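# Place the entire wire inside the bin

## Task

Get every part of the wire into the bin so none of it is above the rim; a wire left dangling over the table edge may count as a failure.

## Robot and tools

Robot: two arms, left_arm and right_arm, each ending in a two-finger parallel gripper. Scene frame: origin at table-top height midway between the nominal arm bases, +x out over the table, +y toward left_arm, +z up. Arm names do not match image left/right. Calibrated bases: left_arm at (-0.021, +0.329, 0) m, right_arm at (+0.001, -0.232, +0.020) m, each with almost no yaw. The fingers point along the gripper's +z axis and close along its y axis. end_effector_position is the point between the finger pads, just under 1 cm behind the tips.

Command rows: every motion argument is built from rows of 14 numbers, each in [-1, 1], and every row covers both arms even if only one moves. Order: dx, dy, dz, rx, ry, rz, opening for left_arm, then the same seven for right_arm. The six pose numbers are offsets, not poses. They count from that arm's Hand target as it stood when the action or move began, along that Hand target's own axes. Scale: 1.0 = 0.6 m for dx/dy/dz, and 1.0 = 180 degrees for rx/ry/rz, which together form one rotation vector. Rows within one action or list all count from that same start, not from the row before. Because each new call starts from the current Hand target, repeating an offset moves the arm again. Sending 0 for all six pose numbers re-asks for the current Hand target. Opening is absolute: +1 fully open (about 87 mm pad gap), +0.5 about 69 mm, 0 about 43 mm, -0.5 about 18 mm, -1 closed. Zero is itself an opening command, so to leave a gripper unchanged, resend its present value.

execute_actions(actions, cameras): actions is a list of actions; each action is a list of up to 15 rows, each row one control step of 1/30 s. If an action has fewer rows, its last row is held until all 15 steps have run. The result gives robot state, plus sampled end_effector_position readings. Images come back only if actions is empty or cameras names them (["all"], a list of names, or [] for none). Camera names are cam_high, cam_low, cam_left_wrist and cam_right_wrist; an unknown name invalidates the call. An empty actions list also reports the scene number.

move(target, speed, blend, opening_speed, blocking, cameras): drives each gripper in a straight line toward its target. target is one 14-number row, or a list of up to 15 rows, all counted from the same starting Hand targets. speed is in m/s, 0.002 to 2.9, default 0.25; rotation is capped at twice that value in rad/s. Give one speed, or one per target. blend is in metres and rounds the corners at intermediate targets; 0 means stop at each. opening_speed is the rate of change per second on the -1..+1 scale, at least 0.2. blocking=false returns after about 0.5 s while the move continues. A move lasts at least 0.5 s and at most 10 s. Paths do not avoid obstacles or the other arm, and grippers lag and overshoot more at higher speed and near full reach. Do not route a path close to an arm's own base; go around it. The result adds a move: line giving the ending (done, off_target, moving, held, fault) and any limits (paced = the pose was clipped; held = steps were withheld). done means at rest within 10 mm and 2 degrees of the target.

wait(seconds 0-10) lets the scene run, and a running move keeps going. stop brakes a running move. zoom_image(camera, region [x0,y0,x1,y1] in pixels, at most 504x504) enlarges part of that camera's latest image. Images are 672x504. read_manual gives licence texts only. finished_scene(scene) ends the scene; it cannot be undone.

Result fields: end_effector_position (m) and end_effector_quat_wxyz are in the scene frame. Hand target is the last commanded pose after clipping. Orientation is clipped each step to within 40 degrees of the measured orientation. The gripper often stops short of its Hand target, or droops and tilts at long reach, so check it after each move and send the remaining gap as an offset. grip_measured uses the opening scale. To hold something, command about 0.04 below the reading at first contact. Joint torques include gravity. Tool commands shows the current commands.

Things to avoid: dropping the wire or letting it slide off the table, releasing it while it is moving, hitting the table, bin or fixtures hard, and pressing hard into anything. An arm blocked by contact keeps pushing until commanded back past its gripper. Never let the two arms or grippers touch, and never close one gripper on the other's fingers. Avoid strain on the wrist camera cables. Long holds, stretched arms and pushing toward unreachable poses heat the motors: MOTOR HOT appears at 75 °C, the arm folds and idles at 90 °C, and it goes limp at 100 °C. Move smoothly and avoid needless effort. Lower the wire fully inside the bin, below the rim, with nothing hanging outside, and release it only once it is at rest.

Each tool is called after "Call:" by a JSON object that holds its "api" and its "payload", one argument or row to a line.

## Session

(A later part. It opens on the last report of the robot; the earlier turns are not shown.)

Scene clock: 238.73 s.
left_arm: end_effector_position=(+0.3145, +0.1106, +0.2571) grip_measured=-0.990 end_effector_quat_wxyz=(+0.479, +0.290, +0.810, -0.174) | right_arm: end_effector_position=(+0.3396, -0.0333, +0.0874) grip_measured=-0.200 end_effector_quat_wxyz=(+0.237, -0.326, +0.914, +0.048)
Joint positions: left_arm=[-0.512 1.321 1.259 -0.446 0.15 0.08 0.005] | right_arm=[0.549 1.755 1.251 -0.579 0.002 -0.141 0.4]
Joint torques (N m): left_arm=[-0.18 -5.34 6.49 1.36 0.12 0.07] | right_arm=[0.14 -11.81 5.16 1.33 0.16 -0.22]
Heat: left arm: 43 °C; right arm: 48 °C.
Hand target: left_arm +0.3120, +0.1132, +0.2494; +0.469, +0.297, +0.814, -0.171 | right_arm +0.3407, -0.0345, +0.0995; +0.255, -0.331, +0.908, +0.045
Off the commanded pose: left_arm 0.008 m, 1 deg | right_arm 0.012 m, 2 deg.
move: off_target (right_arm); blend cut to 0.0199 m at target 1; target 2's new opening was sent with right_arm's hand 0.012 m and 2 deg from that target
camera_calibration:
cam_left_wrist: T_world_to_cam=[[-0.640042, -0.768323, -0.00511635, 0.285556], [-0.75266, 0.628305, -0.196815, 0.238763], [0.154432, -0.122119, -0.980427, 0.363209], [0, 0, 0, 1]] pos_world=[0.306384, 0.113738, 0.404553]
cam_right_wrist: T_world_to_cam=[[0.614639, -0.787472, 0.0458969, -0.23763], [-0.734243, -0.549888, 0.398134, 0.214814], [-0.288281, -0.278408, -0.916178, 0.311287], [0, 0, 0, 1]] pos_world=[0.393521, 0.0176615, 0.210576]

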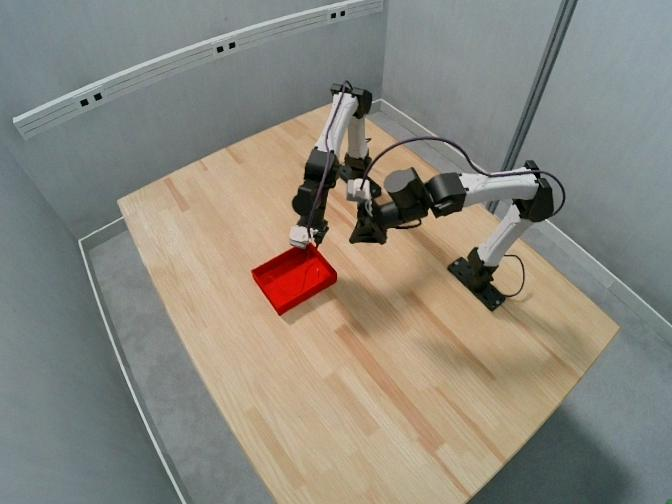

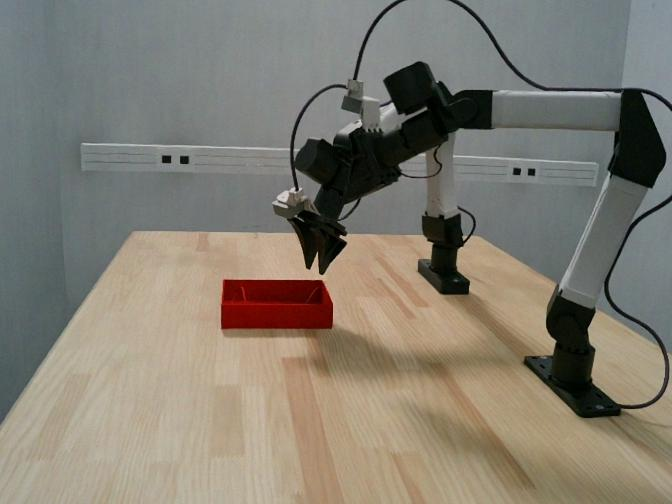

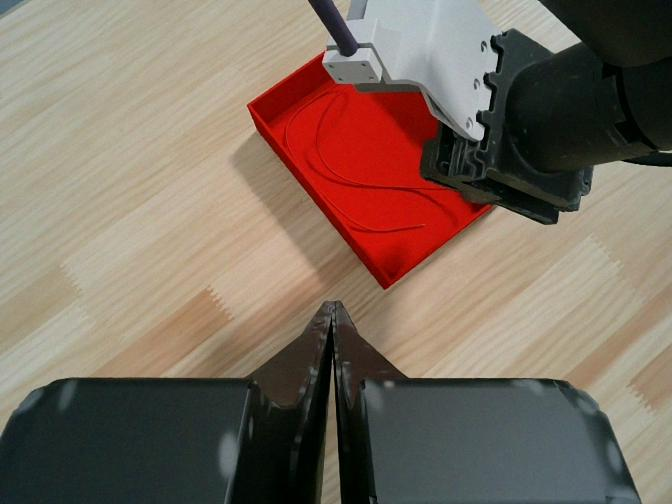

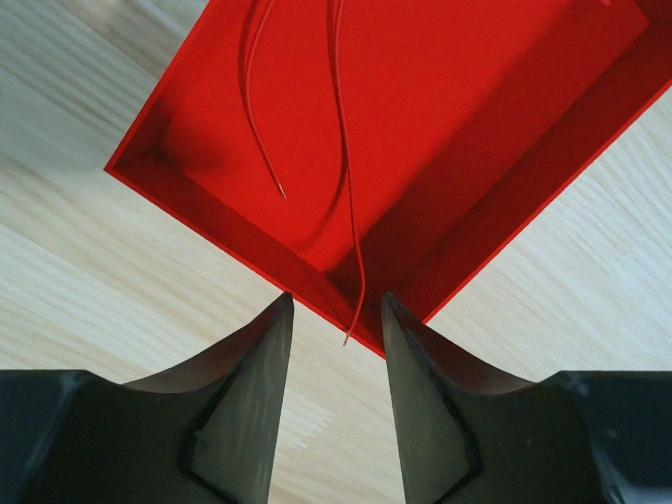

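Call:
{"api": "move", "payload": {
  "target": [
    [0,0,0,0,0,0,-1,0.0433,-0.0097,0.0872,0,0,0,-0.4],
    [0,0,0,0,0,0,-1,0.0433,-0.0097,0.0872,0,0,0,-1]
  ],
  "speed": 0.08,
  "opening_speed": 0.8,
  "cameras": ["cam_low","cam_left_wrist","cam_right_wrist"]
}}

Call:
{"api": "zoom_image", "payload": {
  "camera": "cam_right_wrist",
  "region": [150, 0, 600, 400]
}}

Scene clock: 247.10 s.
left_arm: end_effector_position=(+0.3145, +0.1106, +0.2571) grip_measured=-0.990 end_effector_quat_wxyz=(+0.479, +0.290, +0.810, -0.174) | right_arm: end_effector_position=(+0.3458, -0.0414, +0.0442) grip_measured=-1.000 end_effector_quat_wxyz=(+0.248, -0.327, +0.911, +0.044)
Joint positions: left_arm=[-0.512 1.321 1.259 -0.446 0.15 0.08 0.005] | right_arm=[0.526 1.801 1.117 -0.378 0.002 -0.167 0]
Joint torques (N m): left_arm=[-0.18 -5.34 6.5 1.36 0.12 0.07] | right_arm=[-0.54 -7.64 5.18 1.58 0.04 -0.2]
Heat: left arm: 42 °C; right arm: 48 °C.
Hand target: left_arm +0.3120, +0.1132, +0.2494; +0.469, +0.297, +0.814, -0.171 | right_arm +0.3501, -0.0409, +0.0420; +0.255, -0.330, +0.908, +0.045
Off the commanded pose: left_arm 0.008 m, 1 deg | right_arm 0.005 m, 1 deg.
move: done
camera_calibration:
cam_left_wrist: T_world_to_cam=[[-0.640042, -0.768323, -0.00511635, 0.285556], [-0.75266, 0.628305, -0.196815, 0.238763], [0.154432, -0.122119, -0.980427, 0.363209], [0, 0, 0, 1]] pos_world=[0.306384, 0.113738, 0.404553]
cam_right_wrist: T_world_to_cam=[[0.613505, -0.787332, 0.0609979, -0.246031], [-0.743627, -0.549997, 0.380161, 0.236211], [-0.265764, -0.27859, -0.922907, 0.263663], [0, 0, 0, 1]] pos_world=[0.396666, 0.00966102, 0.168545]
Images, in order (width x height): cam_low 672x504, cam_left_wrist 672x504, cam_right_wrist 672x504.

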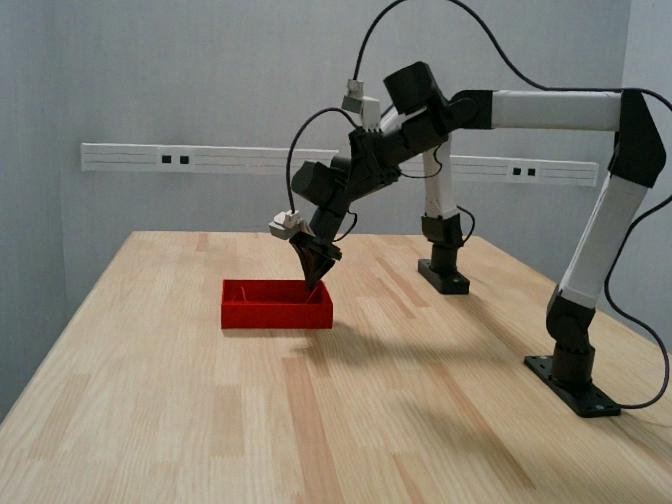

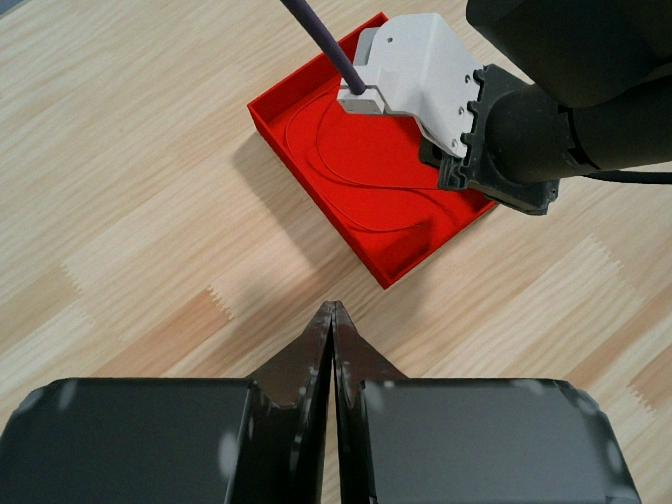

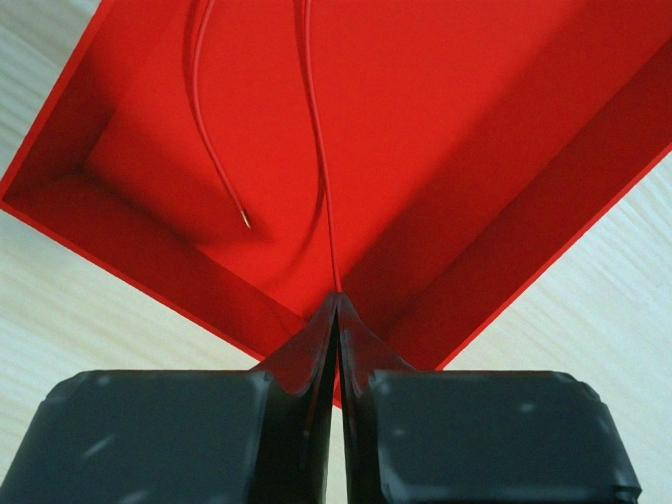

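Scaled by 1.120 from the camera's 672x504 image, which has a finer 960x720 frame.

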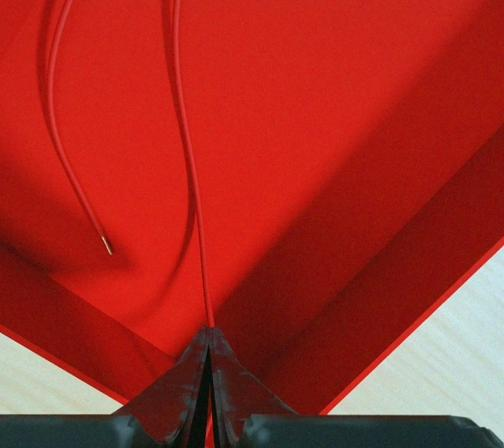

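Call:
{"api": "move", "payload": {
  "target": [
    [0,0,0,0,0,0,-1,0,0,0,0,0,0,-0.5],
    [0,0,0,0,0,0,-1,0.008,-0.001,0.0155,0,0,0,-0.5],
    [0,0,0,0,0,0,-1,0.008,-0.001,0.0155,0,0,0,-1]
  ],
  "speed": 0.06,
  "opening_speed": 0.8,
  "cameras": ["cam_right_wrist"]
}}

Scene clock: 251.33 s.
left_arm: end_effector_position=(+0.3145, +0.1106, +0.2571) grip_measured=-0.990 end_effector_quat_wxyz=(+0.479, +0.290, +0.810, -0.174) | right_arm: end_effector_position=(+0.3477, -0.0421, +0.0348) grip_measured=-1.000 end_effector_quat_wxyz=(+0.249, -0.327, +0.911, +0.043)
Joint positions: left_arm=[-0.512 1.321 1.259 -0.446 0.15 0.08 0.005] | right_arm=[0.522 1.821 1.099 -0.338 0.002 -0.171 0]
Joint torques (N m): left_arm=[-0.18 -5.34 6.49 1.36 0.12 0.07] | right_arm=[-0.44 -7.62 4.97 1.57 0.08 -0.21]
Heat: left arm: 42 °C; right arm: 47 °C.
Hand target: left_arm +0.3120, +0.1132, +0.2494; +0.469, +0.297, +0.814, -0.171 | right_arm +0.3513, -0.0418, +0.0315; +0.255, -0.331, +0.908, +0.045
Off the commanded pose: left_arm 0.008 m, 1 deg | right_arm 0.005 m, 1 deg.
move: done
camera_calibration:
cam_right_wrist: T_world_to_cam=[[0.613254, -0.787348, 0.0632631, -0.247206], [-0.744892, -0.549819, 0.377935, 0.241301], [-0.262783, -0.278895, -0.923668, 0.254311], [0, 0, 0, 1]] pos_world=[0.398172, 0.00896045, 0.159342]
Images, in order (width x height): cam_right_wrist 672x504.

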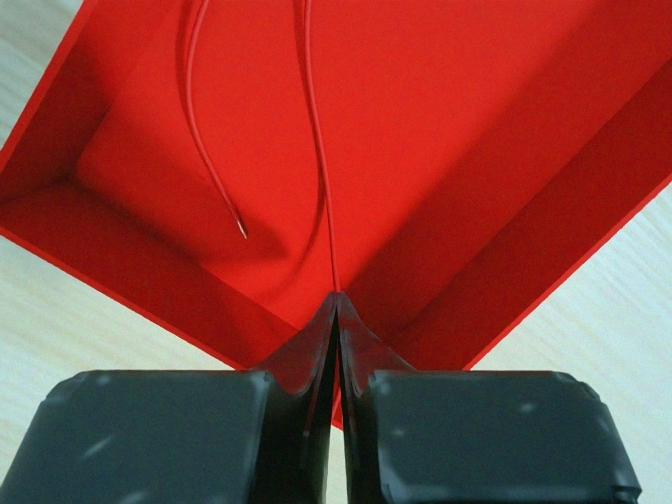

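Call:
{"api": "move", "payload": {
  "target": [
    [0,0,0,0,0,0,-1,0,0,0,0,0,0,-0.5],
    [0,0,0,0,0,0,-1,0.009,-0.001,0.0175,0,0,0,-0.5],
    [0,0,0,0,0,0,-1,0.009,-0.001,0.0175,0,0,0,-1]
  ],
  "speed": 0.06,
  "opening_speed": 0.8,
  "cameras": ["cam_right_wrist","cam_low"]
}}

Call:
{"api": "zoom_image", "payload": {
  "camera": "cam_low",
  "region": [200, 230, 340, 340]
}}

Call:
{"api": "zoom_image", "payload": {
  "camera": "cam_right_wrist",
  "region": [200, 180, 460, 440]
}}

Scene clock: 257.93 s.
left_arm: end_effector_position=(+0.3145, +0.1106, +0.2571) grip_measured=-0.990 end_effector_quat_wxyz=(+0.479, +0.290, +0.810, -0.174) | right_arm: end_effector_position=(+0.3500, -0.0432, +0.0240) grip_measured=-0.978 end_effector_quat_wxyz=(+0.251, -0.326, +0.910, +0.042)
Joint positions: left_arm=[-0.512 1.321 1.259 -0.446 0.15 0.08 0.005] | right_arm=[0.517 1.844 1.08 -0.293 0.002 -0.175 0.011]
Joint torques (N m): left_arm=[-0.18 -5.35 6.5 1.36 0.12 0.07] | right_arm=[-0.5 -7.61 4.83 1.55 0.01 -0.19]
Heat: left arm: 42 °C; right arm: 47 °C.
Hand target: left_arm +0.3120, +0.1132, +0.2494; +0.469, +0.297, +0.814, -0.171 | right_arm +0.3528, -0.0428, +0.0199; +0.255, -0.330, +0.908, +0.045
Off the commanded pose: left_arm 0.008 m, 1 deg | right_arm 0.005 m, 1 deg.
move: done
camera_calibration:
cam_right_wrist: T_world_to_cam=[[0.611749, -0.788344, 0.0653965, -0.24833], [-0.746996, -0.548498, 0.375695, 0.2474], [-0.260307, -0.278682, -0.924433, 0.243766], [0, 0, 0, 1]] pos_world=[0.400177, 0.00786203, 0.148638]
Images, in order (width x height): cam_low 672x504, cam_right_wrist 672x504.

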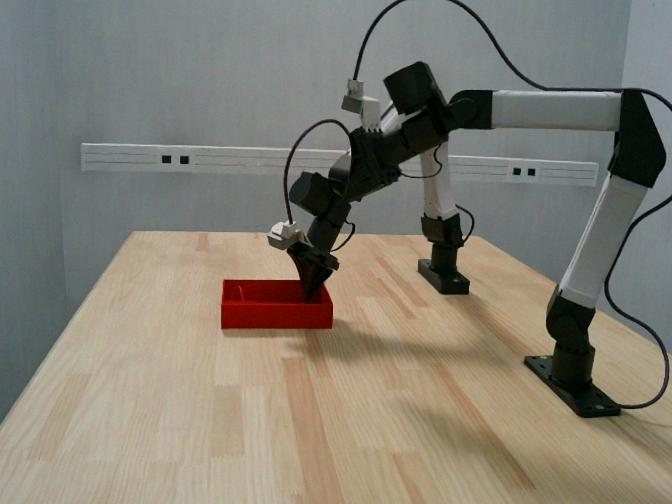

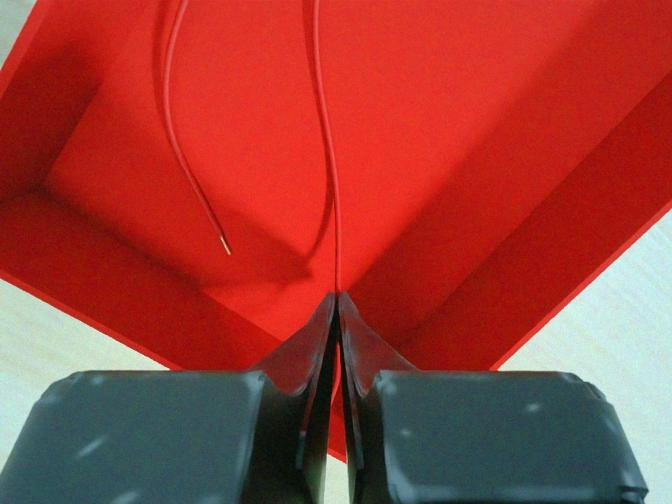

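Scaled by 3.600 from the camera's 672x504 image, which has a finer 960x720 frame.

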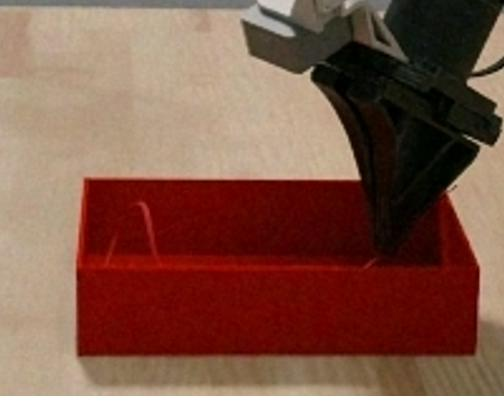

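Scaled by 1.938 from the camera's 672x504 image, which has a finer 960x720 frame.

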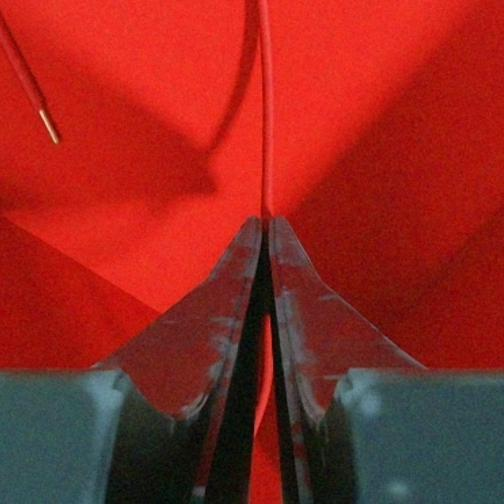

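Call:
{"api": "move", "payload": {
  "target": [0,0,0,0,0,0,-1,-0.0627,-0.0085,0.048,0,-0.083,0,-1],
  "speed": 0.08,
  "cameras": ["cam_right_wrist","cam_low","cam_left_wrist","cam_high"]
}}

Call:
{"api": "zoom_image", "payload": {
  "camera": "cam_low",
  "region": [200, 230, 340, 340]
}}

Call:
{"api": "zoom_image", "payload": {
  "camera": "cam_left_wrist",
  "region": [220, 0, 560, 320]
}}

Scene clock: 265.10 s.
left_arm: end_effector_position=(+0.3145, +0.1106, +0.2571) grip_measured=-0.990 end_effector_quat_wxyz=(+0.479, +0.290, +0.810, -0.174) | right_arm: end_effector_position=(+0.3905, -0.0188, +0.0166) grip_measured=-0.978 end_effector_quat_wxyz=(+0.365, -0.317, +0.872, +0.083)
Joint positions: left_arm=[-0.512 1.321 1.259 -0.446 0.15 0.08 0.005] | right_arm=[0.499 1.896 0.976 0.114 -0.053 -0.181 0.011]
Joint torques (N m): left_arm=[-0.18 -5.34 6.5 1.36 0.12 0.07] | right_arm=[-0.51 -7.72 4.66 2 -0.06 -0.17]
Heat: left arm: 42 °C; right arm: 46 °C.
Hand target: left_arm +0.3120, +0.1132, +0.2494; +0.469, +0.297, +0.814, -0.171 | right_arm +0.3930, -0.0178, +0.0139; +0.371, -0.322, +0.867, +0.088
Off the commanded pose: left_arm 0.008 m, 1 deg | right_arm 0.004 m, 1 deg.
move: done
camera_calibration:
cam_left_wrist: T_world_to_cam=[[-0.640042, -0.768323, -0.00511635, 0.285556], [-0.75266, 0.628305, -0.196815, 0.238763], [0.154432, -0.122119, -0.980427, 0.363209], [0, 0, 0, 1]] pos_world=[0.306384, 0.113738, 0.404553]
cam_right_wrist: T_world_to_cam=[[0.613806, -0.786784, 0.0649151, -0.254248], [-0.786894, -0.603119, 0.130558, 0.31238], [-0.0635691, -0.131218, -0.989313, 0.181342], [0, 0, 0, 1]] pos_world=[0.413397, 0.0121601, 0.155125]

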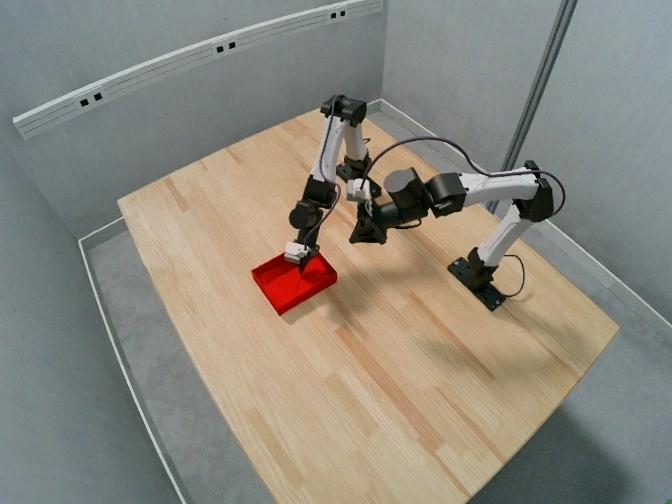

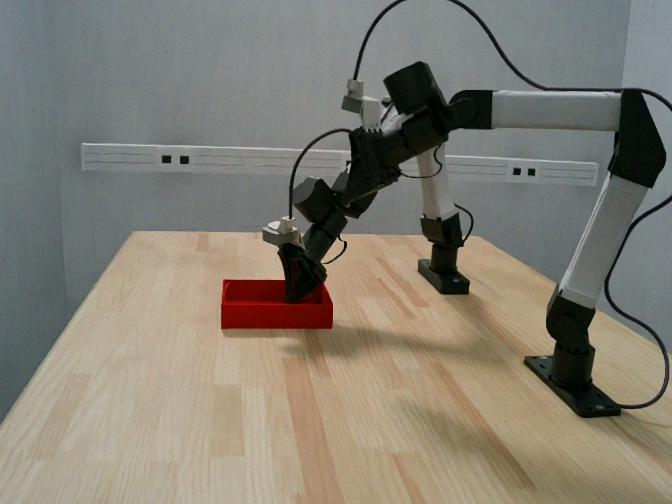

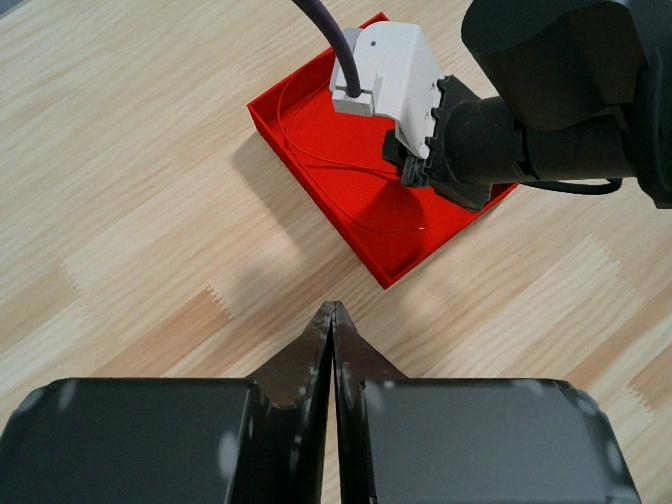

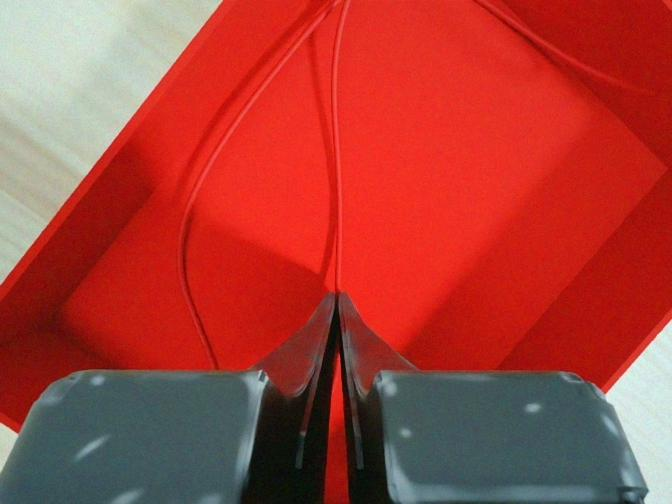

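Scaled by 3.600 from the camera's 672x504 image, which has a finer 960x720 frame.

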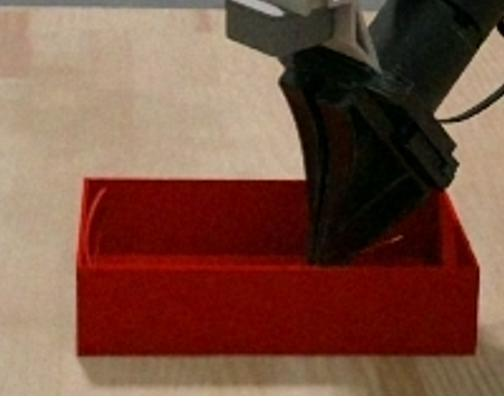

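Scaled by 1.482 from the camera's 672x504 image, which has a finer 960x720 frame.

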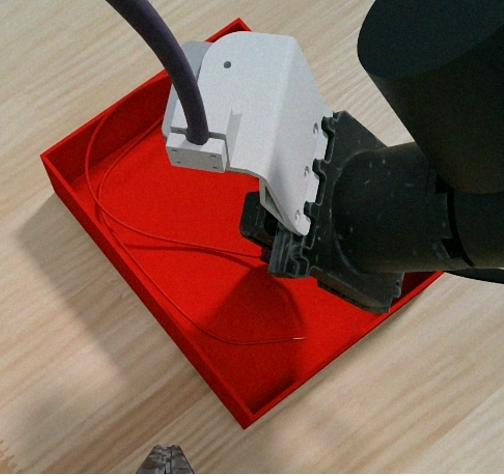

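Call:
{"api": "move", "payload": {
  "target": [
    [0,0,0,0,0,0,-1,0,0,0,0,0,0,-1],
    [0,0,0,0,0,0,-1,0,0,0,0,0,0,-0.4],
    [0,0,0,0,0,0,-1,-0.1167,-0.0144,-0.1185,0,0,0,-0.4]
  ],
  "speed": 0.07,
  "opening_speed": 0.5,
  "cameras": ["cam_right_wrist","cam_low","cam_left_wrist","cam_high"]
}}

Call:
{"api": "zoom_image", "payload": {
  "camera": "cam_low",
  "region": [200, 230, 340, 340]
}}

Call:
{"api": "zoom_image", "payload": {
  "camera": "cam_left_wrist",
  "region": [220, 0, 560, 320]
}}

Scene clock: 276.27 s.
left_arm: end_effector_position=(+0.3145, +0.1106, +0.2571) grip_measured=-0.990 end_effector_quat_wxyz=(+0.479, +0.290, +0.810, -0.174) | right_arm: end_effector_position=(+0.3837, -0.0224, +0.0884) grip_measured=-0.400 end_effector_quat_wxyz=(+0.342, -0.319, +0.880, +0.080)
Joint positions: left_arm=[-0.512 1.321 1.259 -0.446 0.15 0.08 0.005] | right_arm=[0.499 1.751 1.149 -0.252 -0.053 -0.181 0.3]
Joint torques (N m): left_arm=[-0.18 -5.34 6.49 1.36 0.12 0.07] | right_arm=[-0.53 -11.58 8.64 1.5 -0.07 -0.18]
Heat: left arm: 42 °C; right arm: 45 °C.
Hand target: left_arm +0.3120, +0.1132, +0.2494; +0.469, +0.297, +0.814, -0.171 | right_arm +0.3929, -0.0178, +0.1142; +0.371, -0.322, +0.867, +0.088
Off the commanded pose: left_arm 0.008 m, 1 deg | right_arm 0.028 m, 4 deg.
move: off_target (right_arm)
camera_calibration:
cam_left_wrist: T_world_to_cam=[[-0.640042, -0.768323, -0.00511635, 0.285556], [-0.75266, 0.628305, -0.196815, 0.238763], [0.154432, -0.122119, -0.980427, 0.363209], [0, 0, 0, 1]] pos_world=[0.306384, 0.113738, 0.404553]
cam_right_wrist: T_world_to_cam=[[0.616609, -0.785242, 0.056468, -0.257789], [-0.7801, -0.599762, 0.178128, 0.288786], [-0.106007, -0.153886, -0.982386, 0.266656], [0, 0, 0, 1]] pos_world=[0.412504, 0.0118105, 0.225075]

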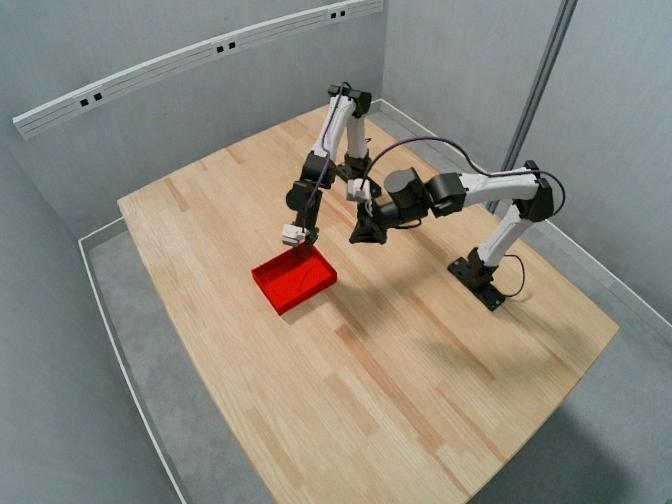

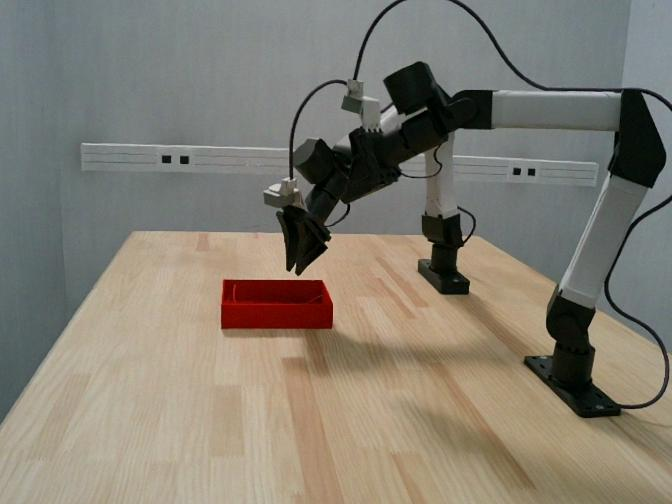

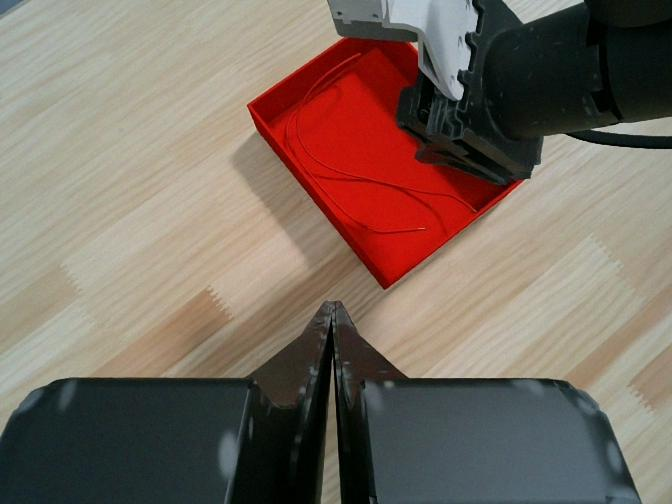

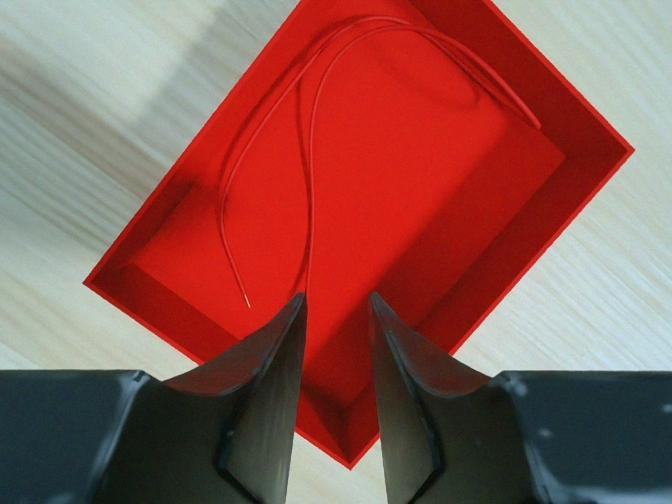

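Scaled by 3.600 from the camera's 672x504 image, which has a finer 960x720 frame.

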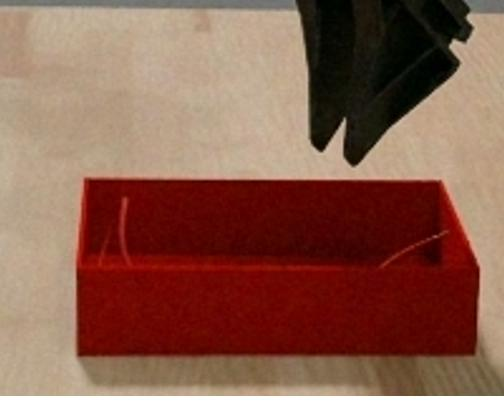

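Scaled by 1.482 from the camera's 672x504 image, which has a finer 960x720 frame.

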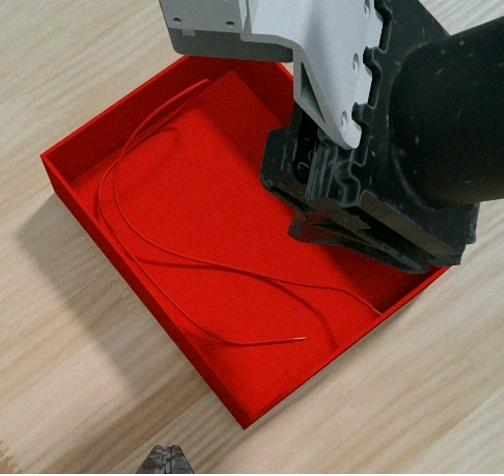

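Call:
{"api": "move", "payload": {
  "target": [
    [0,0,0,0,0,0,-1,-0.0535,-0.1305,0.1018,0.0514,0.021,0.2077,-0.5],
    [0,0,0,0,0,0,-1,0.05,-0.1205,0.2126,0.0514,0.021,0.2077,-0.5],
    [0,0,0,0,0,0,-1,-0.0735,-0.1305,0.0818,0.0514,0.021,0.2077,-0.5]
  ],
  "speed": [0.2,0.07,0.08],
  "cameras": ["cam_right_wrist","cam_low","cam_left_wrist","cam_high"]
}}

Call:
{"api": "zoom_image", "payload": {
  "camera": "cam_low",
  "region": [200, 230, 340, 340]
}}

Call:
{"api": "zoom_image", "payload": {
  "camera": "cam_left_wrist",
  "region": [220, 0, 560, 320]
}}

Scene clock: 289.90 s.
left_arm: end_effector_position=(+0.3145, +0.1106, +0.2571) grip_measured=-0.990 end_effector_quat_wxyz=(+0.479, +0.290, +0.810, -0.174) | right_arm: end_effector_position=(+0.4835, -0.0397, +0.0830) grip_measured=-0.500 end_effector_quat_wxyz=(+0.286, -0.008, +0.951, +0.114)
Joint positions: left_arm=[-0.512 1.321 1.259 -0.446 0.15 0.08 0.005] | right_arm=[0.346 2.121 1.68 -0.504 -0.027 0.335 0.25]
Joint torques (N m): left_arm=[-0.18 -5.34 6.49 1.36 0.12 0.07] | right_arm=[0.17 -15.66 8.61 1.37 0.21 0.02]
Heat: left arm: 42 °C; right arm: 47 °C.
Hand target: left_arm +0.3120, +0.1132, +0.2494; +0.469, +0.297, +0.814, -0.171 | right_arm +0.4933, -0.0376, +0.1170; +0.319, +0.000, +0.940, +0.122
Off the commanded pose: left_arm 0.008 m, 1 deg | right_arm 0.035 m, 4 deg.
move: off_target (right_arm)
camera_calibration:
cam_left_wrist: T_world_to_cam=[[-0.640042, -0.768323, -0.00511635, 0.285556], [-0.75266, 0.628305, -0.196815, 0.238763], [0.154432, -0.122119, -0.980427, 0.363209], [0, 0, 0, 1]] pos_world=[0.306384, 0.113738, 0.404553]
cam_right_wrist: T_world_to_cam=[[0.0762449, -0.969174, -0.234282, -0.054526], [-0.946233, -0.144413, 0.28946, 0.446367], [-0.314371, 0.199616, -0.928076, 0.37951], [0, 0, 0, 1]] pos_world=[0.545832, -0.0641405, 0.210234]

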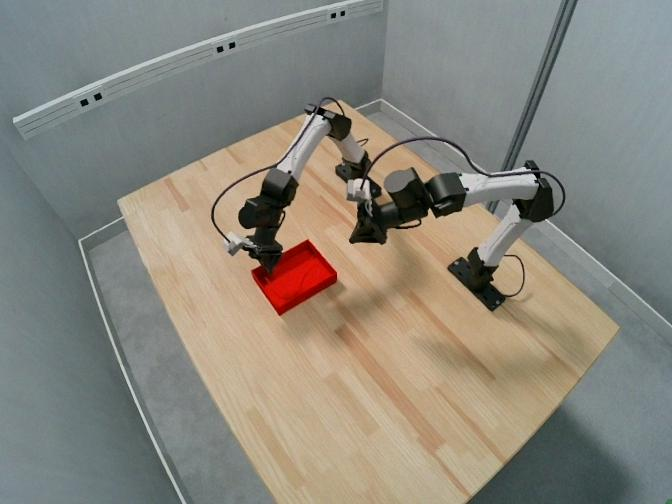

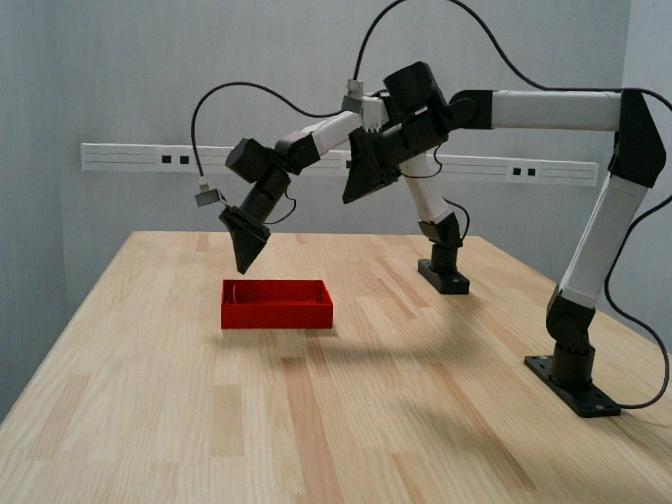

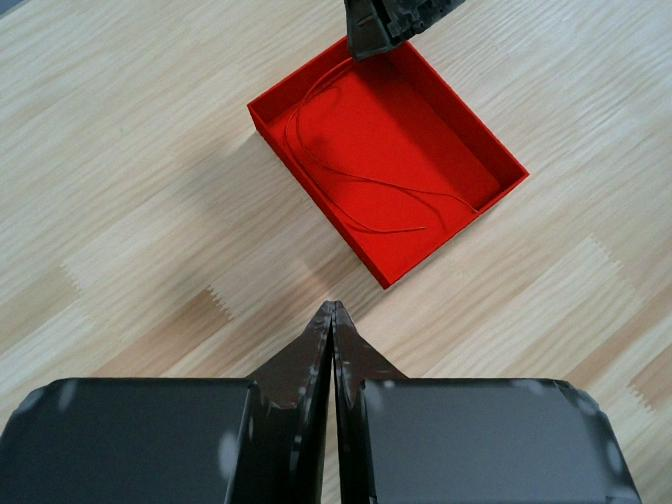

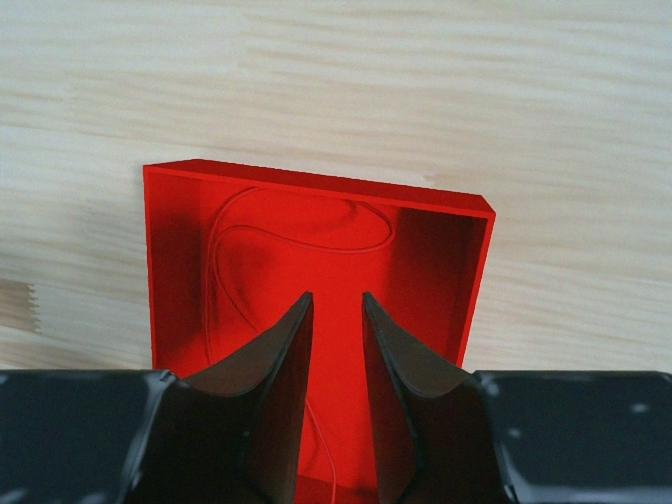

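Scaled by 3.600 from the camera's 672x504 image, which has a finer 960x720 frame.

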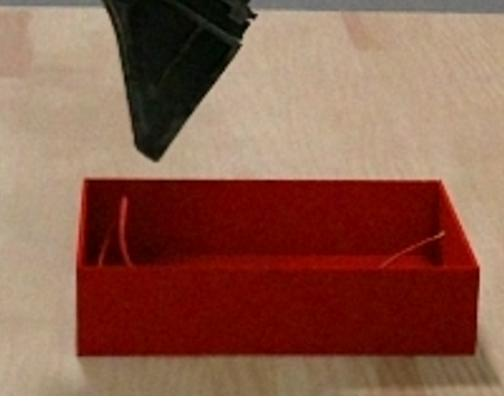

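Scaled by 1.482 from the camera's 672x504 image, which has a finer 960x720 frame.

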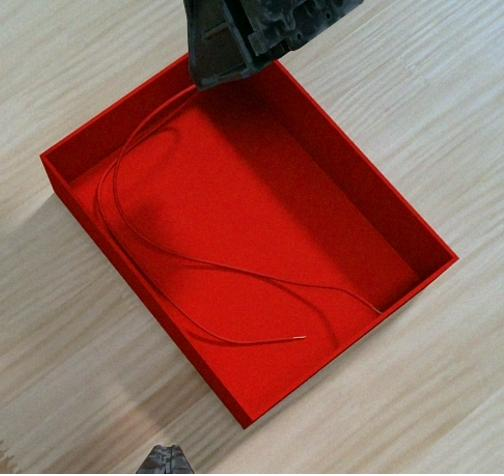

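Call:
{"api": "move", "payload": {
  "target": [
    [0,0,0,0,0,0,-1,0.0128,0.0005,0.0272,-0.0206,-0.11,-0.1151,-0.5],
    [0,0,0,0,0,0,-1,0.0968,-0.0317,0.1347,-0.0206,-0.11,-0.1151,-0.5]
  ],
  "speed": [0.2,0.07],
  "blend": [0.005,0],
  "cameras": ["cam_right_wrist","cam_low"]
}}

Call:
{"api": "zoom_image", "payload": {
  "camera": "cam_low",
  "region": [200, 230, 340, 340]
}}

Call:
{"api": "zoom_image", "payload": {
  "camera": "cam_right_wrist",
  "region": [150, 100, 550, 420]
}}

Scene clock: 301.73 s.
left_arm: end_effector_position=(+0.3145, +0.1106, +0.2571) grip_measured=-0.990 end_effector_quat_wxyz=(+0.479, +0.290, +0.810, -0.174) | right_arm: end_effector_position=(+0.4957, -0.0353, +0.0169) grip_measured=-0.500 end_effector_quat_wxyz=(+0.484, -0.151, +0.857, +0.092)
Joint positions: left_arm=[-0.512 1.321 1.259 -0.446 0.15 0.08 0.005] | right_arm=[0.385 2.128 1.113 0.475 0.016 0.024 0.25]
Joint torques (N m): left_arm=[-0.17 -5.34 6.5 1.36 0.12 0.07] | right_arm=[0.47 -9.54 4.66 2.21 0.11 -0.22]
Heat: left arm: 41 °C; right arm: 50 °C.
Hand target: left_arm +0.3120, +0.1132, +0.2494; +0.469, +0.297, +0.814, -0.171 | right_arm +0.4971, -0.0331, +0.0158; +0.492, -0.157, +0.852, +0.091
Off the commanded pose: left_arm 0.008 m, 1 deg | right_arm 0.003 m, 1 deg.
move: done
camera_calibration:
cam_right_wrist: T_world_to_cam=[[0.352744, -0.935113, -0.033702, -0.205904], [-0.928498, -0.345329, -0.136528, 0.469112], [0.116031, 0.0794517, -0.990063, 0.104596], [0, 0, 0, 1]] pos_world=[0.496064, -0.0388562, 0.160664]
Images, in order (width x height): cam_low 672x504, cam_right_wrist 672x504.

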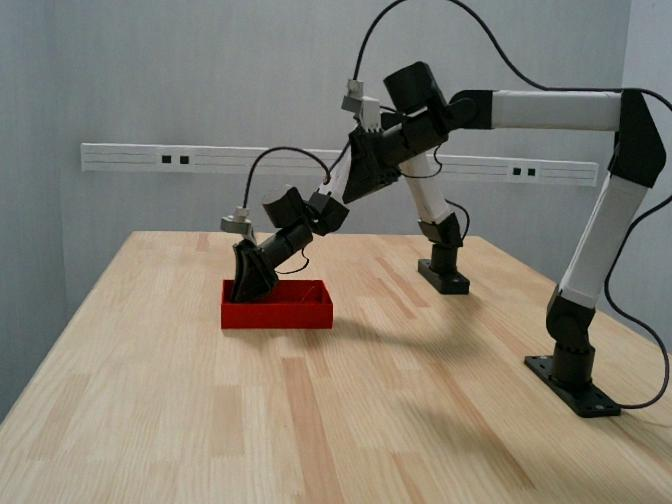

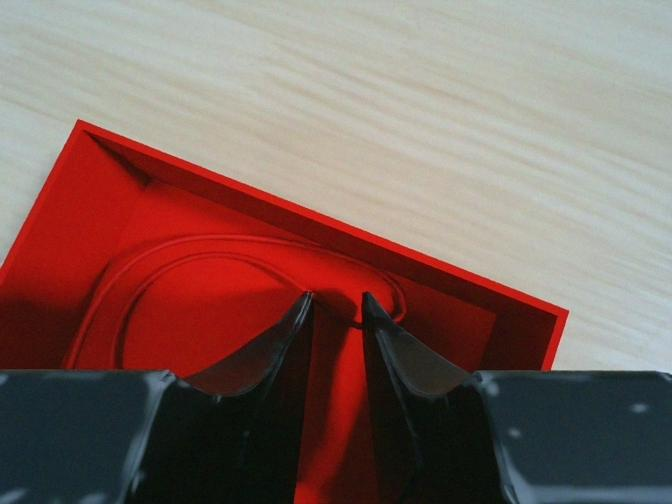

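Scaled by 3.600 from the camera's 672x504 image, which has a finer 960x720 frame.

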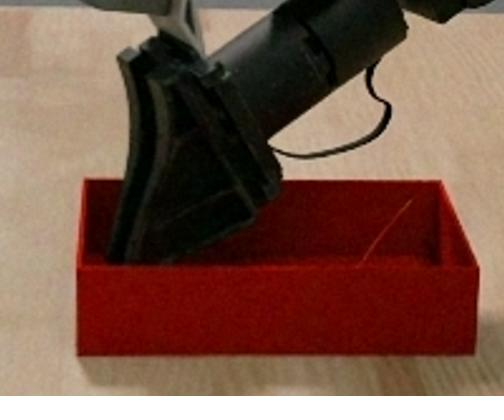

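Scaled by 1.260 from the camera's 672x504 image, which has a finer 960x720 frame.

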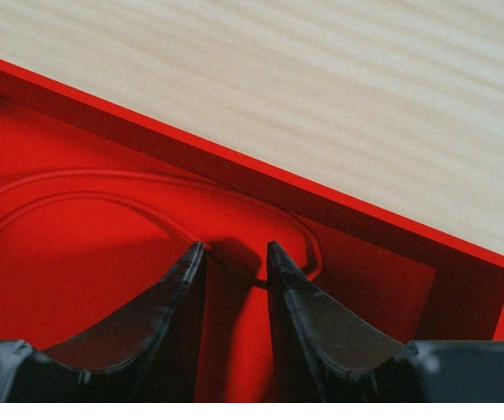

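Call:
{"api": "move", "payload": {
  "target": [
    [0,0,0,0,0,0,-1,0.0143,0,0.0083,0,0,0,-0.5],
    [0,0,0,0,0,0,-1,-0.1,0,-0.06,0,0,0,-0.5]
  ],
  "speed": [0.03,0.07],
  "cameras": ["cam_right_wrist","cam_low","cam_left_wrist"]
}}

Call:
{"api": "zoom_image", "payload": {
  "camera": "cam_low",
  "region": [200, 230, 340, 340]
}}

Call:
{"api": "zoom_image", "payload": {
  "camera": "cam_left_wrist",
  "region": [220, 0, 560, 320]
}}

Call:
{"api": "zoom_image", "payload": {
  "camera": "cam_right_wrist",
  "region": [100, 50, 600, 450]
}}

Scene clock: 306.70 s.
left_arm: end_effector_position=(+0.3145, +0.1106, +0.2571) grip_measured=-0.990 end_effector_quat_wxyz=(+0.479, +0.290, +0.810, -0.174) | right_arm: end_effector_position=(+0.4855, -0.0394, +0.0537) grip_measured=-0.500 end_effector_quat_wxyz=(+0.461, -0.153, +0.869, +0.087)
Joint positions: left_arm=[-0.512 1.321 1.259 -0.446 0.15 0.08 0.005] | right_arm=[0.385 2.006 1.153 0.26 0.016 0.024 0.25]
Joint torques (N m): left_arm=[-0.18 -5.35 6.5 1.36 0.12 0.07] | right_arm=[0.49 -13.86 8.05 1.86 0.13 -0.18]
Heat: left arm: 41 °C; right arm: 51 °C.
Hand target: left_arm +0.3120, +0.1132, +0.2494; +0.469, +0.297, +0.814, -0.171 | right_arm +0.4959, -0.0336, +0.0856; +0.491, -0.157, +0.852, +0.091
Off the commanded pose: left_arm 0.008 m, 1 deg | right_arm 0.034 m, 4 deg.
move: off_target (right_arm)
camera_calibration:
cam_left_wrist: T_world_to_cam=[[-0.640042, -0.768323, -0.00511635, 0.285556], [-0.75266, 0.628305, -0.196815, 0.238763], [0.154432, -0.122119, -0.980427, 0.363209], [0, 0, 0, 1]] pos_world=[0.306384, 0.113738, 0.404553]
cam_right_wrist: T_world_to_cam=[[0.351305, -0.935704, -0.0322805, -0.204296], [-0.933819, -0.347692, -0.084218, 0.462905], [0.0675795, 0.0597303, -0.995924, 0.165571], [0, 0, 0, 1]] pos_world=[0.492851, -0.0401025, 0.197286]
Images, in order (width x height): cam_low 672x504, cam_left_wrist 672x504, cam_right_wrist 672x504.

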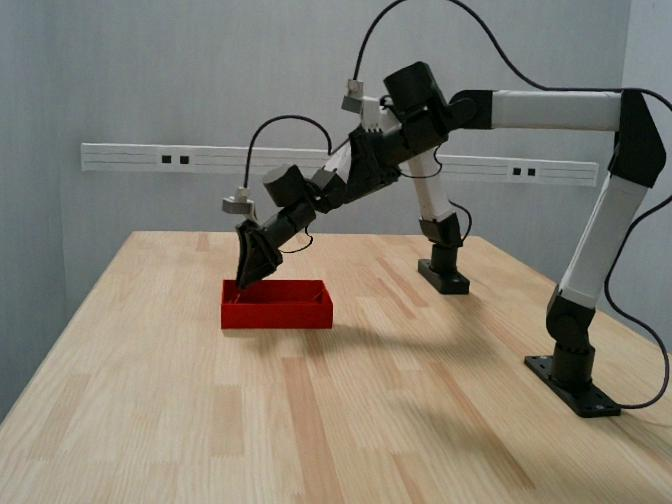

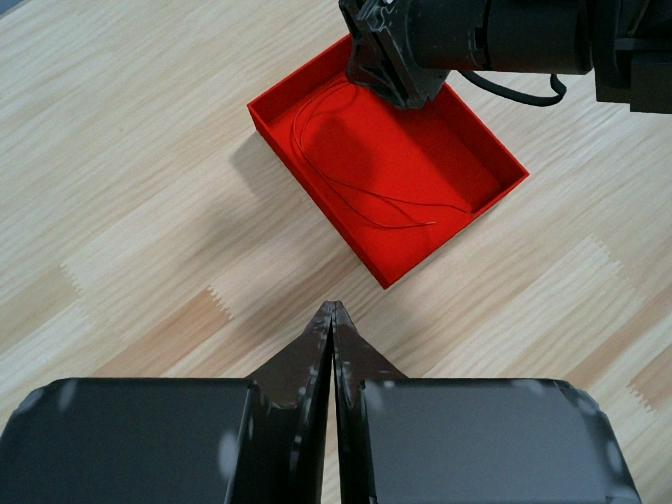

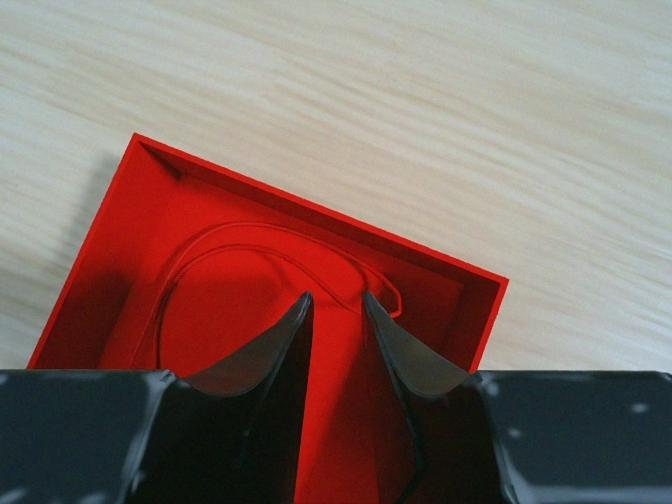

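Scaled by 3.600 from the camera's 672x504 image, which has a finer 960x720 frame.

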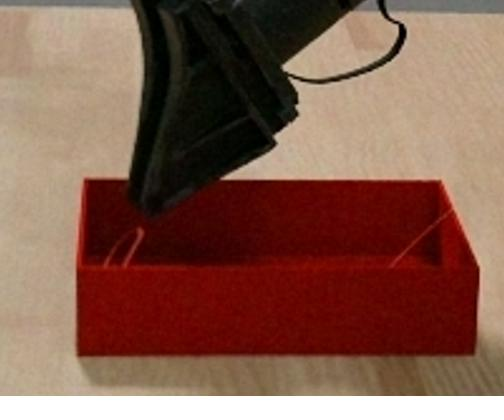

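Scaled by 1.482 from the camera's 672x504 image, which has a finer 960x720 frame.

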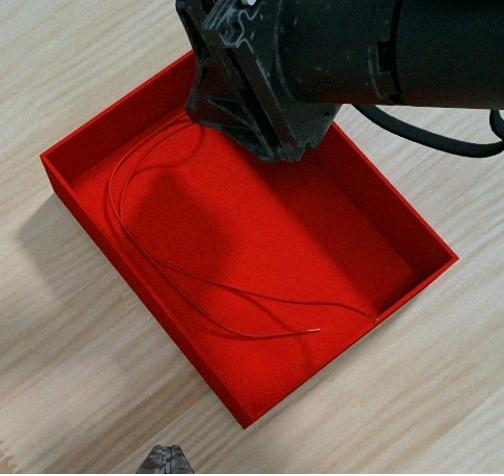

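Scaled by 1.008 from the camera's 672x504 image, which has a finer 960x720 frame.

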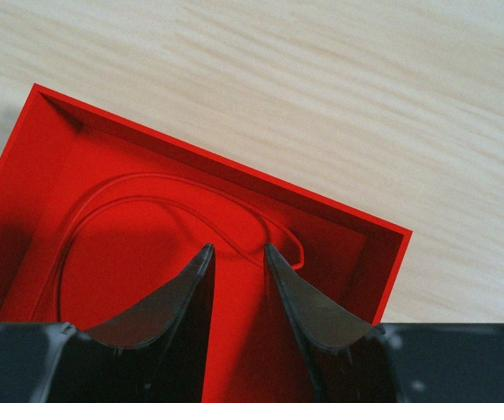

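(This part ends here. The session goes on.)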